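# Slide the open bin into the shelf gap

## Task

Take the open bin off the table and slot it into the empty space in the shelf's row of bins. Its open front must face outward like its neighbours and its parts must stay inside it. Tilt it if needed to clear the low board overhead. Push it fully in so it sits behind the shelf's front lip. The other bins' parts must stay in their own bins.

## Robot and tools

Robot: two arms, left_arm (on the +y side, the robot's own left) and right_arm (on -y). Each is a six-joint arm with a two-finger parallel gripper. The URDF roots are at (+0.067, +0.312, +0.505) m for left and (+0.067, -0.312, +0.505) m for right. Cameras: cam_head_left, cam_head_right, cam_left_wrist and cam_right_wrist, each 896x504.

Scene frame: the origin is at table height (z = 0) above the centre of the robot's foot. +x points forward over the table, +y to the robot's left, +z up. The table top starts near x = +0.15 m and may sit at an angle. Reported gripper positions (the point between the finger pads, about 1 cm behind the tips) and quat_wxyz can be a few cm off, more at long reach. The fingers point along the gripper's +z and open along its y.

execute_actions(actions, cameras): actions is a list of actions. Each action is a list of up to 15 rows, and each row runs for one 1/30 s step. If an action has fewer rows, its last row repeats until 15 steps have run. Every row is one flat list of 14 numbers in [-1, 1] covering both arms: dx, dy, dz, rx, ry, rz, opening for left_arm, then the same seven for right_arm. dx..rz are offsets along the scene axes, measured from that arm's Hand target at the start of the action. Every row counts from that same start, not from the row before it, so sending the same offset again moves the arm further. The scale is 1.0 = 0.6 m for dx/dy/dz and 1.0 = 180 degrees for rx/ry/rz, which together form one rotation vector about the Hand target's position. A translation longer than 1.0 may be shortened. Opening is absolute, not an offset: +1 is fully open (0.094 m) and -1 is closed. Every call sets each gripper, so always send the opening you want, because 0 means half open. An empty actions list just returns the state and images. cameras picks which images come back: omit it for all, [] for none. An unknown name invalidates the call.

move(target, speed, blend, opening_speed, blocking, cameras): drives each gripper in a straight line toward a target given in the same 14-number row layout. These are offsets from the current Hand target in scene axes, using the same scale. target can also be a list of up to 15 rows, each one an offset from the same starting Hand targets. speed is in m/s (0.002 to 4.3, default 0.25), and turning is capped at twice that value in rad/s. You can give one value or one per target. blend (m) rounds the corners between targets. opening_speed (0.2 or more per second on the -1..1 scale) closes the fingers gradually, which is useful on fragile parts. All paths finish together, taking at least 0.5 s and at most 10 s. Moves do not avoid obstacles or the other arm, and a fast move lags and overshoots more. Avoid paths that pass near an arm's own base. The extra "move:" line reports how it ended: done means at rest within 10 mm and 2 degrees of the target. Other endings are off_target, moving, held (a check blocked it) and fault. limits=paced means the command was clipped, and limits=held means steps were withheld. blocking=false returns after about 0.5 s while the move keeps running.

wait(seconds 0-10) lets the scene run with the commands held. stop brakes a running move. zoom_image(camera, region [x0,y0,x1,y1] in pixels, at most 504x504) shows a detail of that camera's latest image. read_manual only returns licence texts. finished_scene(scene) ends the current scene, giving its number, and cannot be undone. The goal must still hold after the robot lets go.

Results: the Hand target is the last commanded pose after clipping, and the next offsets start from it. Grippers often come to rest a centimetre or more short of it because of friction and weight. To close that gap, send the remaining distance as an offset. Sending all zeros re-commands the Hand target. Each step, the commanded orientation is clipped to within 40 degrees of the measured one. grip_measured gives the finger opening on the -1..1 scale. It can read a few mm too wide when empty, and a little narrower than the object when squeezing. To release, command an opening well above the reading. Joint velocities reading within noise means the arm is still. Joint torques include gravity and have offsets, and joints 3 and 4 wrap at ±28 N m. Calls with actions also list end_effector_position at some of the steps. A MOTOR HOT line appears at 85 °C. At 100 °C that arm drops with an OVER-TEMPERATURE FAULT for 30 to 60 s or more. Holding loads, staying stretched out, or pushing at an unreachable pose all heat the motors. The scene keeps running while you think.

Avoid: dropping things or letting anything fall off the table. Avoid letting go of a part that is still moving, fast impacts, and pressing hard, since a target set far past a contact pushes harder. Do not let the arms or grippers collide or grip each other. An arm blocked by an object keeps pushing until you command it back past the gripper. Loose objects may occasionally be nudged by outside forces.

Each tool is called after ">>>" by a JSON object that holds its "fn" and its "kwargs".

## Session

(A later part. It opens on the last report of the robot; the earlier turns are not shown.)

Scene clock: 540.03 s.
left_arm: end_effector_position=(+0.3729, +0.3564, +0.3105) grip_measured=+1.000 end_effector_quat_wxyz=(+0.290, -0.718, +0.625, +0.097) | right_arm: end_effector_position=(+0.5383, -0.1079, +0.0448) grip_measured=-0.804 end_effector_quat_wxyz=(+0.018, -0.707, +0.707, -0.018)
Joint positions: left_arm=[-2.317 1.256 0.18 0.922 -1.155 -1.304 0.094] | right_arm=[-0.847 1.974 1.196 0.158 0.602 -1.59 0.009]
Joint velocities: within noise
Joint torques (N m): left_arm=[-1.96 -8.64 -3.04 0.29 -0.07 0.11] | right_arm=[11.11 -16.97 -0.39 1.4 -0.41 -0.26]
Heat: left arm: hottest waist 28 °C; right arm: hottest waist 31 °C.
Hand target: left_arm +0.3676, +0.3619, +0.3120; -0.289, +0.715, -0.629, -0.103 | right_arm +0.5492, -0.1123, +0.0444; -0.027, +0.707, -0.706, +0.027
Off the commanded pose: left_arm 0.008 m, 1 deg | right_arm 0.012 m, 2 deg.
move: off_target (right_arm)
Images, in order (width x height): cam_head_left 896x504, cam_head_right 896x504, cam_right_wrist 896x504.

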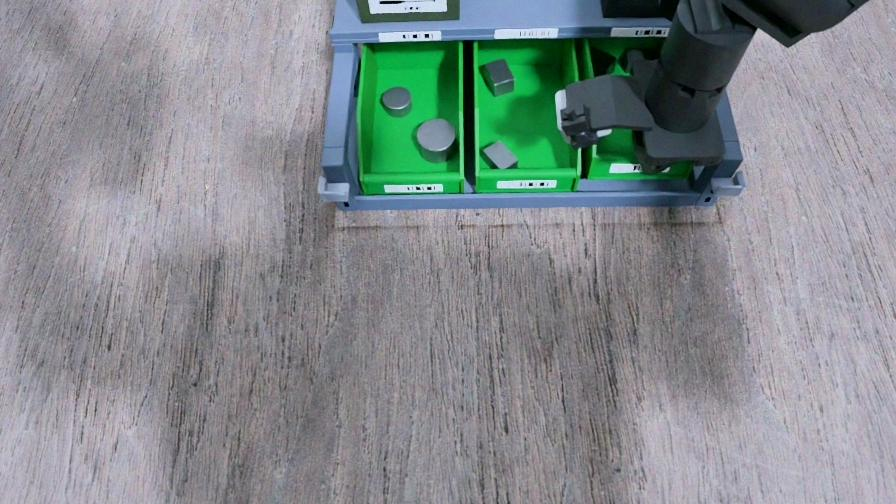

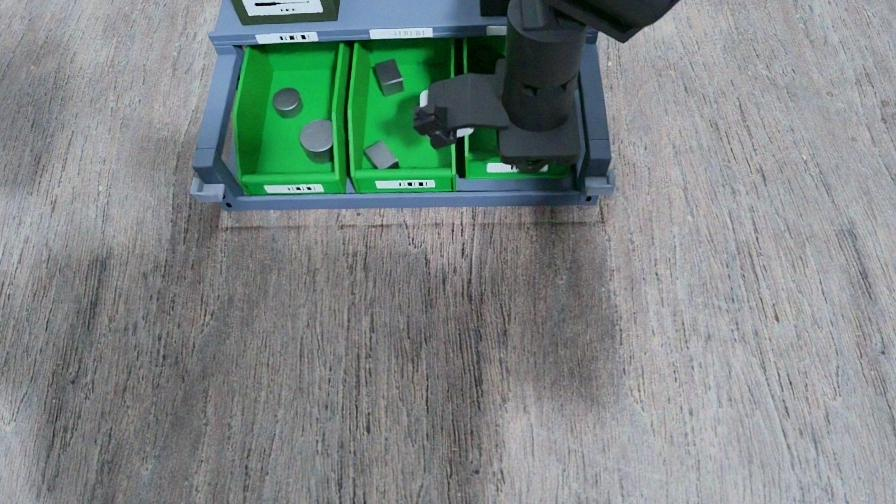

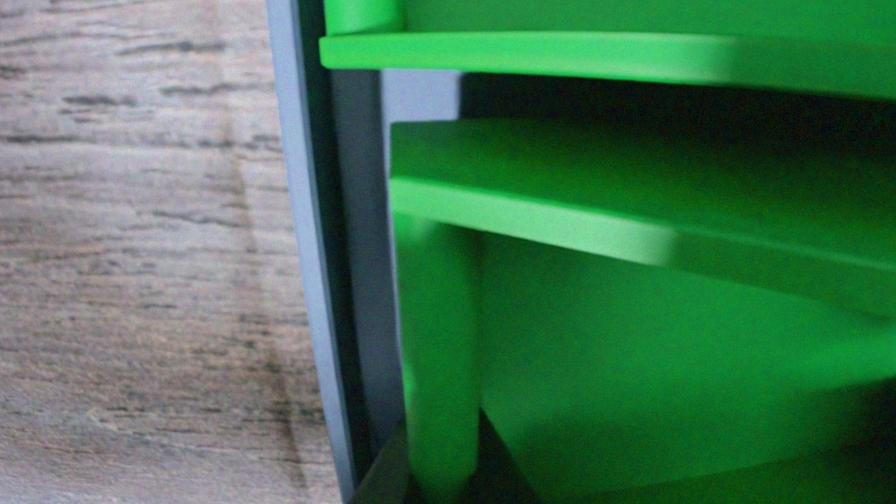

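>>> {"fn": "move", "kwargs": {"target": [0, 0, 0, 0, 0, 0, 1, -0.012, 0.0, -0.03, 0, -0.02, 0, -1], "speed": 0.05, "cameras": ["cam_head_left", "cam_head_right", "cam_right_wrist"]}}

>>> {"fn": "zoom_image", "kwargs": {"camera": "cam_head_left", "region": [560, 0, 780, 260]}}

>>> {"fn": "zoom_image", "kwargs": {"camera": "cam_head_right", "region": [420, 0, 640, 260]}}

Scene clock: 549.60 s.
left_arm: end_effector_position=(+0.3729, +0.3564, +0.3105) grip_measured=+1.000 end_effector_quat_wxyz=(+0.290, -0.718, +0.625, +0.097) | right_arm: end_effector_position=(+0.5381, -0.1070, +0.0297) grip_measured=-0.804 end_effector_quat_wxyz=(+0.045, -0.704, +0.708, -0.044)
Joint positions: left_arm=[-2.317 1.256 0.18 0.922 -1.155 -1.304 0.094] | right_arm=[-0.862 2.019 1.185 0.309 0.583 -1.646 0.009]
Joint velocities: within noise
Joint torques (N m): left_arm=[-2.02 -8.64 -3.06 0.29 -0.06 0.11] | right_arm=[10.81 -16.09 -0.99 1.46 -0.49 -0.23]
Heat: left arm: hottest waist 28 °C; right arm: hottest waist 31 °C.
Hand target: left_arm +0.3676, +0.3619, +0.3120; -0.289, +0.715, -0.629, -0.103 | right_arm +0.5421, -0.1123, +0.0264; -0.050, +0.706, -0.705, +0.049
Off the commanded pose: left_arm 0.008 m, 1 deg | right_arm 0.007 m, 1 deg.
move: done
Images, in order (width x height): cam_head_left 896x504, cam_head_right 896x504, cam_right_wrist 896x504.

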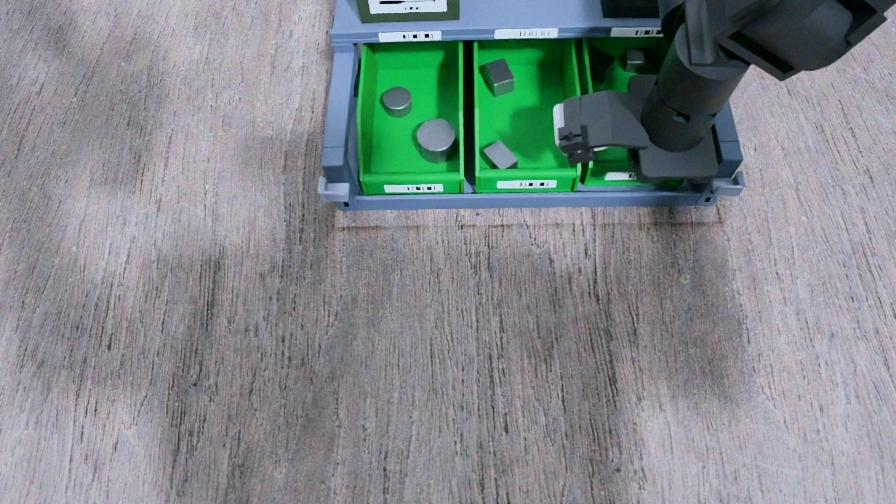

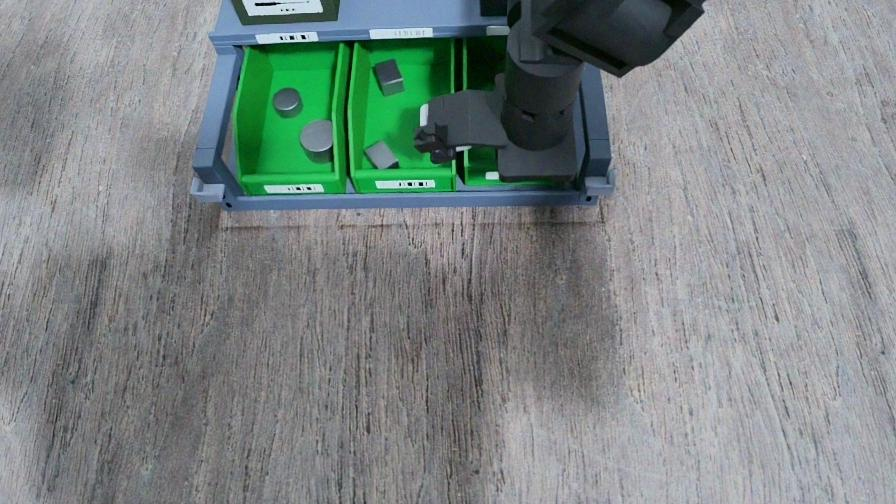

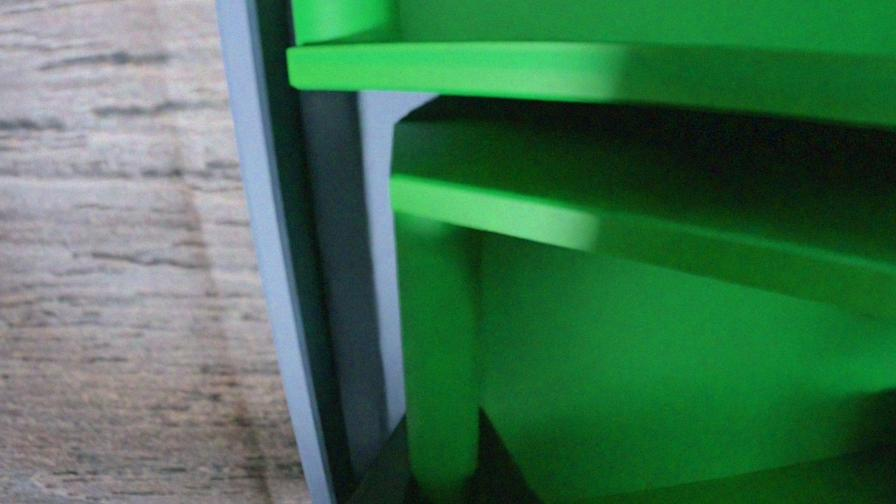

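Scaled by 1.938 from the camera's 896x504 image, which has a finer 1280x720 frame.

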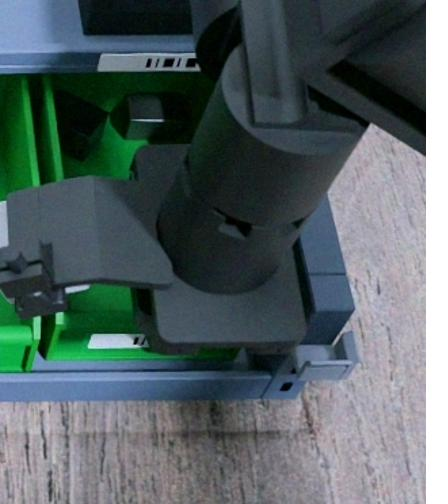

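Scaled by 1.938 from the camera's 896x504 image, which has a finer 1280x720 frame.

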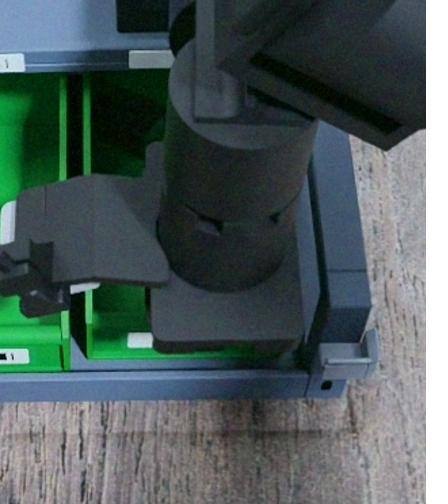

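>>> {"fn": "move", "kwargs": {"target": [0, 0, 0, 0, 0, 0, 1, 0.0, 0.0, -0.015, 0, -0.01, 0, -1], "speed": 0.04, "cameras": ["cam_head_left", "cam_head_right", "cam_right_wrist"]}}

Scene clock: 560.13 s.
left_arm: end_effector_position=(+0.3729, +0.3564, +0.3105) grip_measured=+1.000 end_effector_quat_wxyz=(+0.290, -0.718, +0.625, +0.097) | right_arm: end_effector_position=(+0.5387, -0.1067, +0.0290) grip_measured=-0.804 end_effector_quat_wxyz=(+0.055, -0.703, +0.707, -0.055)
Joint positions: left_arm=[-2.317 1.256 0.18 0.922 -1.155 -1.304 0.094] | right_arm=[-0.862 2.027 1.174 0.366 0.582 -1.666 0.009]
Joint velocities: within noise
Joint torques (N m): left_arm=[-1.96 -8.64 -3.04 0.29 -0.07 0.11] | right_arm=[9.93 -14.56 0.01 1.68 -0.93 -0.28]
Heat: left arm: hottest waist 28 °C; right arm: hottest waist 31 °C.
Hand target: left_arm +0.3676, +0.3619, +0.3120; -0.289, +0.715, -0.629, -0.103 | right_arm +0.5420, -0.1122, +0.0174; -0.061, +0.705, -0.704, +0.061
Off the commanded pose: left_arm 0.008 m, 1 deg | right_arm 0.013 m, 1 deg.
move: off_target (right_arm)
Images, in order (width x height): cam_head_left 896x504, cam_head_right 896x504, cam_right_wrist 896x504.

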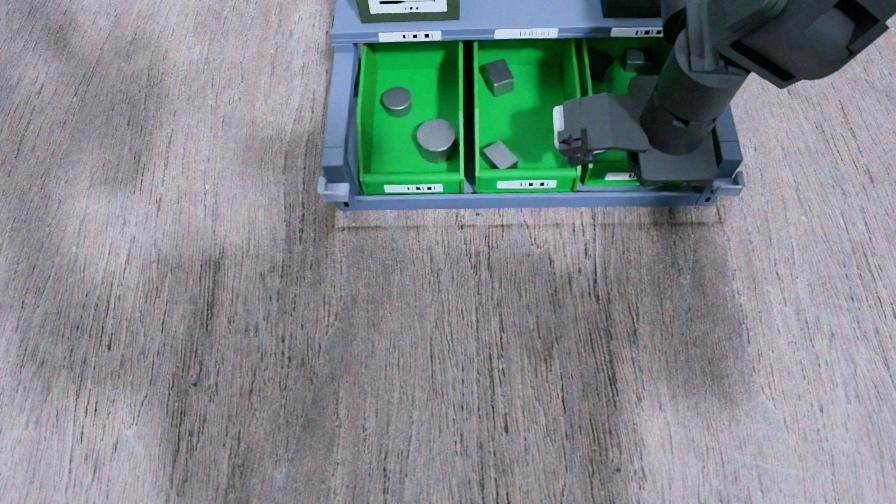

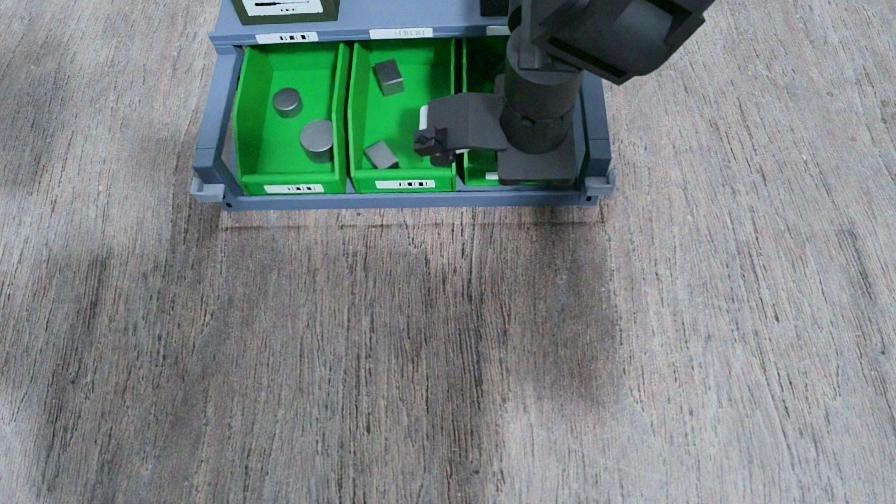

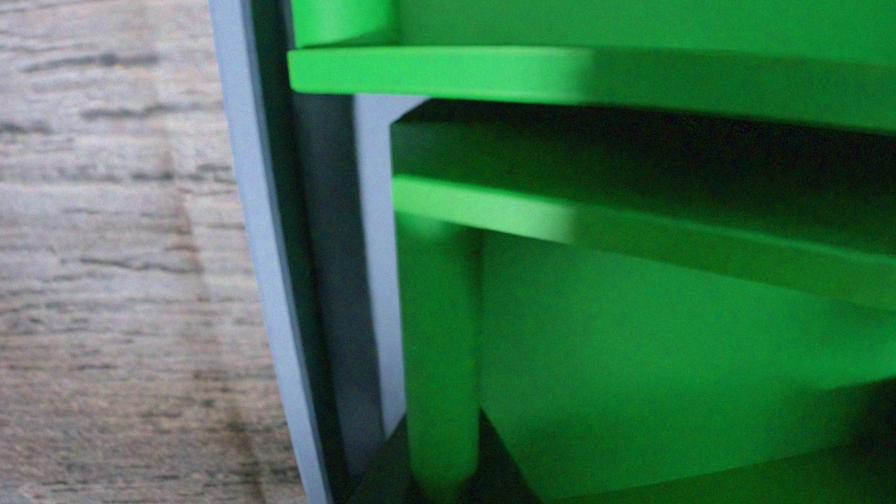

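>>> {"fn": "move", "kwargs": {"target": [0, 0, 0, 0, 0, 0, 1, 0.0, 0.0, 0.008, 0, 0, 0, -1], "speed": 0.04, "cameras": []}}

>>> {"fn": "move", "kwargs": {"target": [0, 0, 0, 0, 0, 0, 1, 0.0, 0.0, 0.0, 0, 0, 0, -0.45], "speed": 0.04, "opening_speed": 0.4, "cameras": ["cam_head_left", "cam_head_right", "cam_right_wrist"]}}

Scene clock: 565.87 s.
left_arm: end_effector_position=(+0.3729, +0.3564, +0.3105) grip_measured=+1.000 end_effector_quat_wxyz=(+0.290, -0.718, +0.625, +0.097) | right_arm: end_effector_position=(+0.5382, -0.1067, +0.0292) grip_measured=-0.804 end_effector_quat_wxyz=(+0.056, -0.703, +0.707, -0.055)
Joint positions: left_arm=[-2.317 1.256 0.18 0.922 -1.155 -1.304 0.094] | right_arm=[-0.862 2.027 1.172 0.368 0.582 -1.667 0.009]
Joint velocities: within noise
Joint torques (N m): left_arm=[-1.96 -8.59 -3.06 0.29 -0.07 0.11] | right_arm=[10.4 -15.38 -0.51 1.57 -0.75 -0.25]
Heat: left arm: hottest waist 28 °C; right arm: hottest waist 31 °C.
Hand target: left_arm +0.3676, +0.3619, +0.3120; -0.289, +0.715, -0.629, -0.103 | right_arm +0.5418, -0.1122, +0.0222; -0.061, +0.705, -0.704, +0.060
Off the commanded pose: left_arm 0.008 m, 1 deg | right_arm 0.010 m, 1 deg.
move: done
No camera images: "cameras" was empty.

Scene clock: 567.57 s.
left_arm: end_effector_position=(+0.3729, +0.3564, +0.3105) grip_measured=+1.000 end_effector_quat_wxyz=(+0.290, -0.718, +0.625, +0.097) | right_arm: end_effector_position=(+0.5390, -0.1051, +0.0281) grip_measured=-0.453 end_effector_quat_wxyz=(+0.062, -0.705, +0.704, -0.055)
Joint positions: left_arm=[-2.317 1.256 0.18 0.922 -1.155 -1.304 0.094] | right_arm=[-0.864 2.031 1.172 0.381 0.569 -1.679 0.026]
Joint velocities: within noise
Joint torques (N m): left_arm=[-1.96 -8.64 -3.07 0.29 -0.06 0.11] | right_arm=[10.46 -15.74 -0.57 1.11 -0.24 -0.13]
Heat: left arm: hottest waist 28 °C; right arm: hottest waist 31 °C.
Hand target: left_arm +0.3676, +0.3619, +0.3120; -0.289, +0.715, -0.629, -0.103 | right_arm +0.5420, -0.1122, +0.0223; -0.061, +0.705, -0.704, +0.061
Off the commanded pose: left_arm 0.008 m, 1 deg | right_arm 0.010 m, 1 deg.
move: done
Images, in order (width x height): cam_head_left 896x504, cam_head_right 896x504, cam_right_wrist 896x504.

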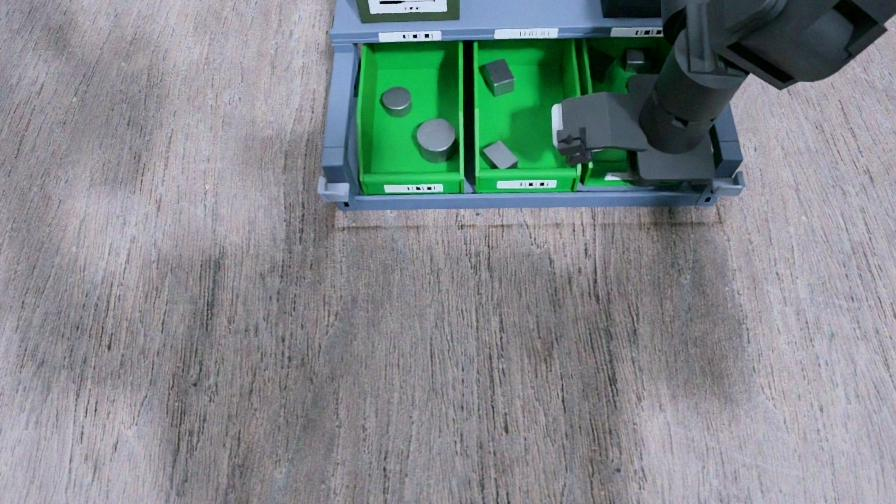

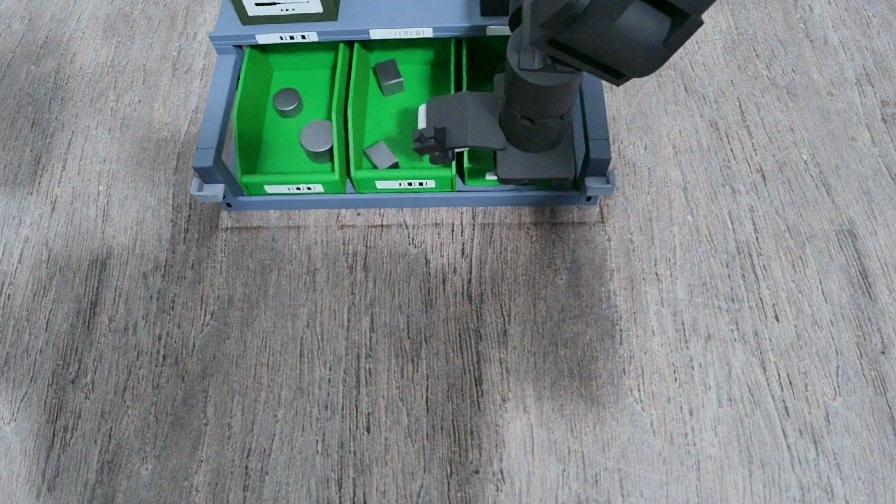

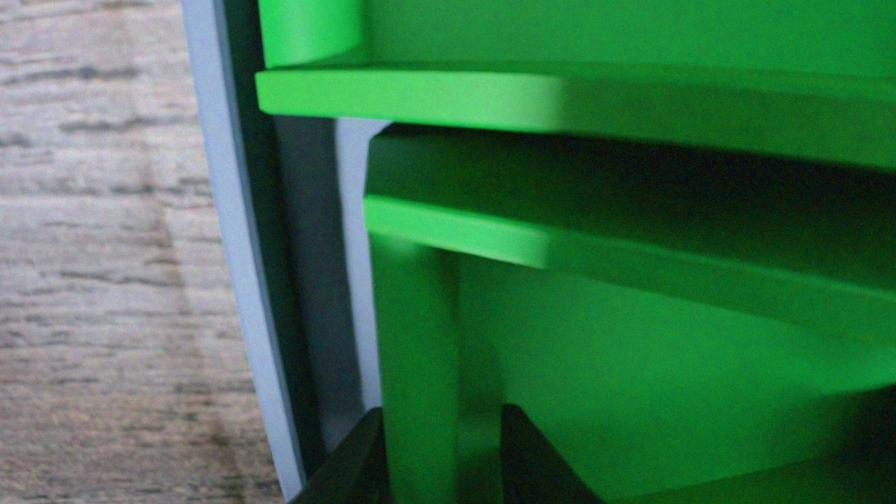

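>>> {"fn": "move", "kwargs": {"target": [[0, 0, 0, 0, 0, 0, 1, -0.021, 0.0, 0.167, 0, 0, 0, -0.45], [0, 0, 0, 0, 0, 0, 1, -0.25, -0.2, 0.35, 0, 0.07, 0, -0.45]], "speed": [0.08, 0.2], "cameras": ["cam_head_left", "cam_head_right", "cam_right_wrist"]}}

>>> {"fn": "zoom_image", "kwargs": {"camera": "cam_head_left", "region": [500, 0, 780, 240]}}

>>> {"fn": "zoom_image", "kwargs": {"camera": "cam_head_right", "region": [380, 0, 660, 240]}}

Scene clock: 574.00 s.
left_arm: end_effector_position=(+0.3729, +0.3564, +0.3105) grip_measured=+1.000 end_effector_quat_wxyz=(+0.290, -0.718, +0.625, +0.097) | right_arm: end_effector_position=(+0.3962, -0.2251, +0.2321) grip_measured=-0.452 end_effector_quat_wxyz=(-0.010, -0.714, +0.700, +0.016)
Joint positions: left_arm=[-2.317 1.256 0.18 0.922 -1.155 -1.304 0.094] | right_arm=[-0.816 1.345 0.506 0.098 0.615 -1.526 0.026]
Joint velocities: within noise
Joint torques (N m): left_arm=[-2.02 -8.64 -3.06 0.31 -0.07 0.11] | right_arm=[4.66 -12.51 -1.81 -0.02 -0.22 0.13]
Heat: left arm: hottest waist 28 °C; right arm: hottest waist 31 °C.
Hand target: left_arm +0.3676, +0.3619, +0.3120; -0.289, +0.715, -0.629, -0.103 | right_arm +0.3919, -0.2322, +0.2322; +0.017, +0.708, -0.706, -0.017
Off the commanded pose: left_arm 0.008 m, 1 deg | right_arm 0.008 m, 1 deg.
move: done
Images, in order (width x height): cam_head_left 896x504, cam_head_right 896x504, cam_right_wrist 896x504.

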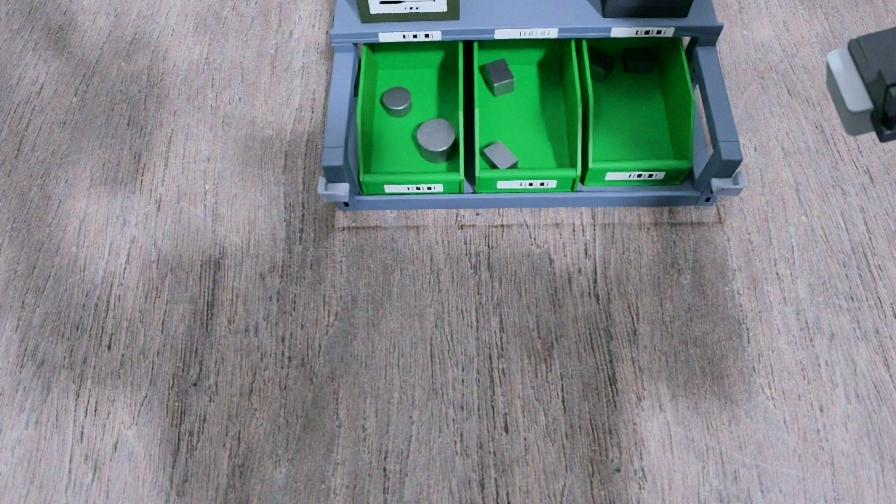

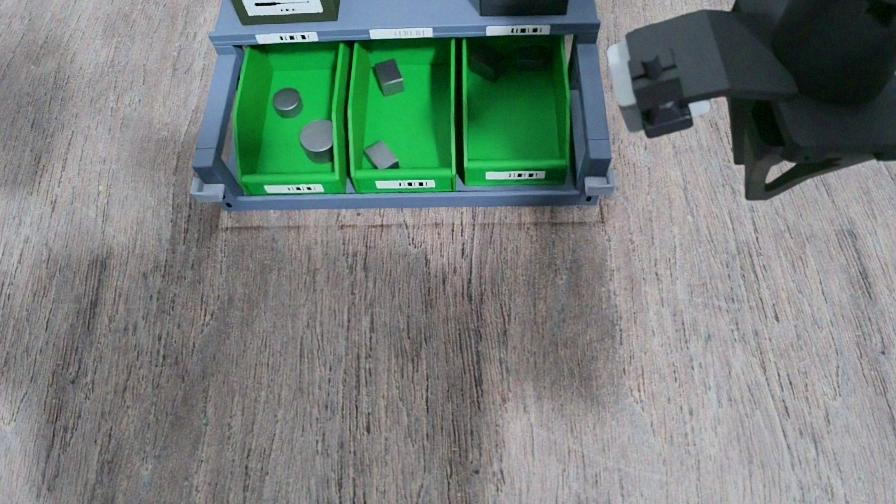

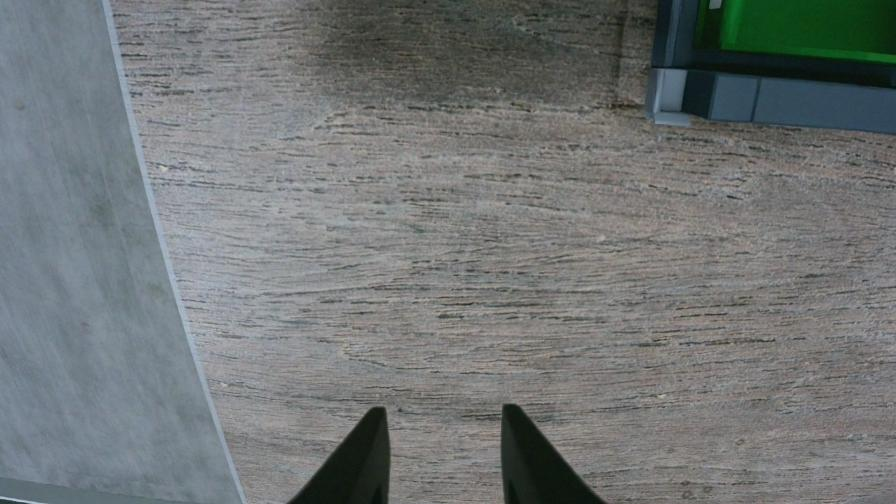

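Scaled by 1.800 from the camera's 896x504 image, which has a finer 1280x720 frame.

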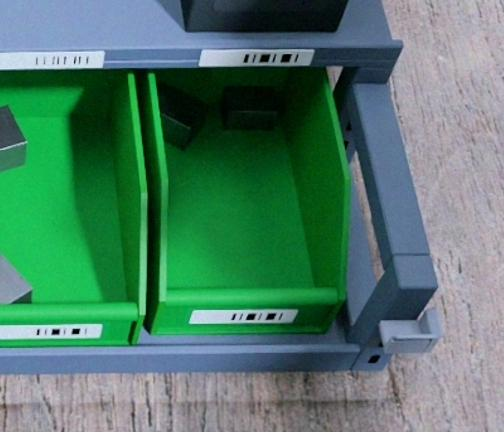

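Scaled by 1.800 from the camera's 896x504 image, which has a finer 1280x720 frame.

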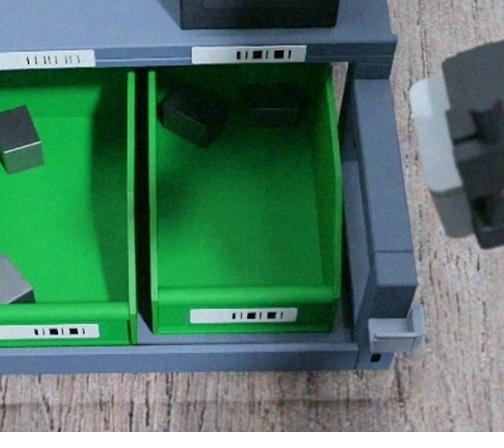

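>>> {"fn": "finished_scene", "kwargs": {"scene": 1}}

The scene is finished: the task was done.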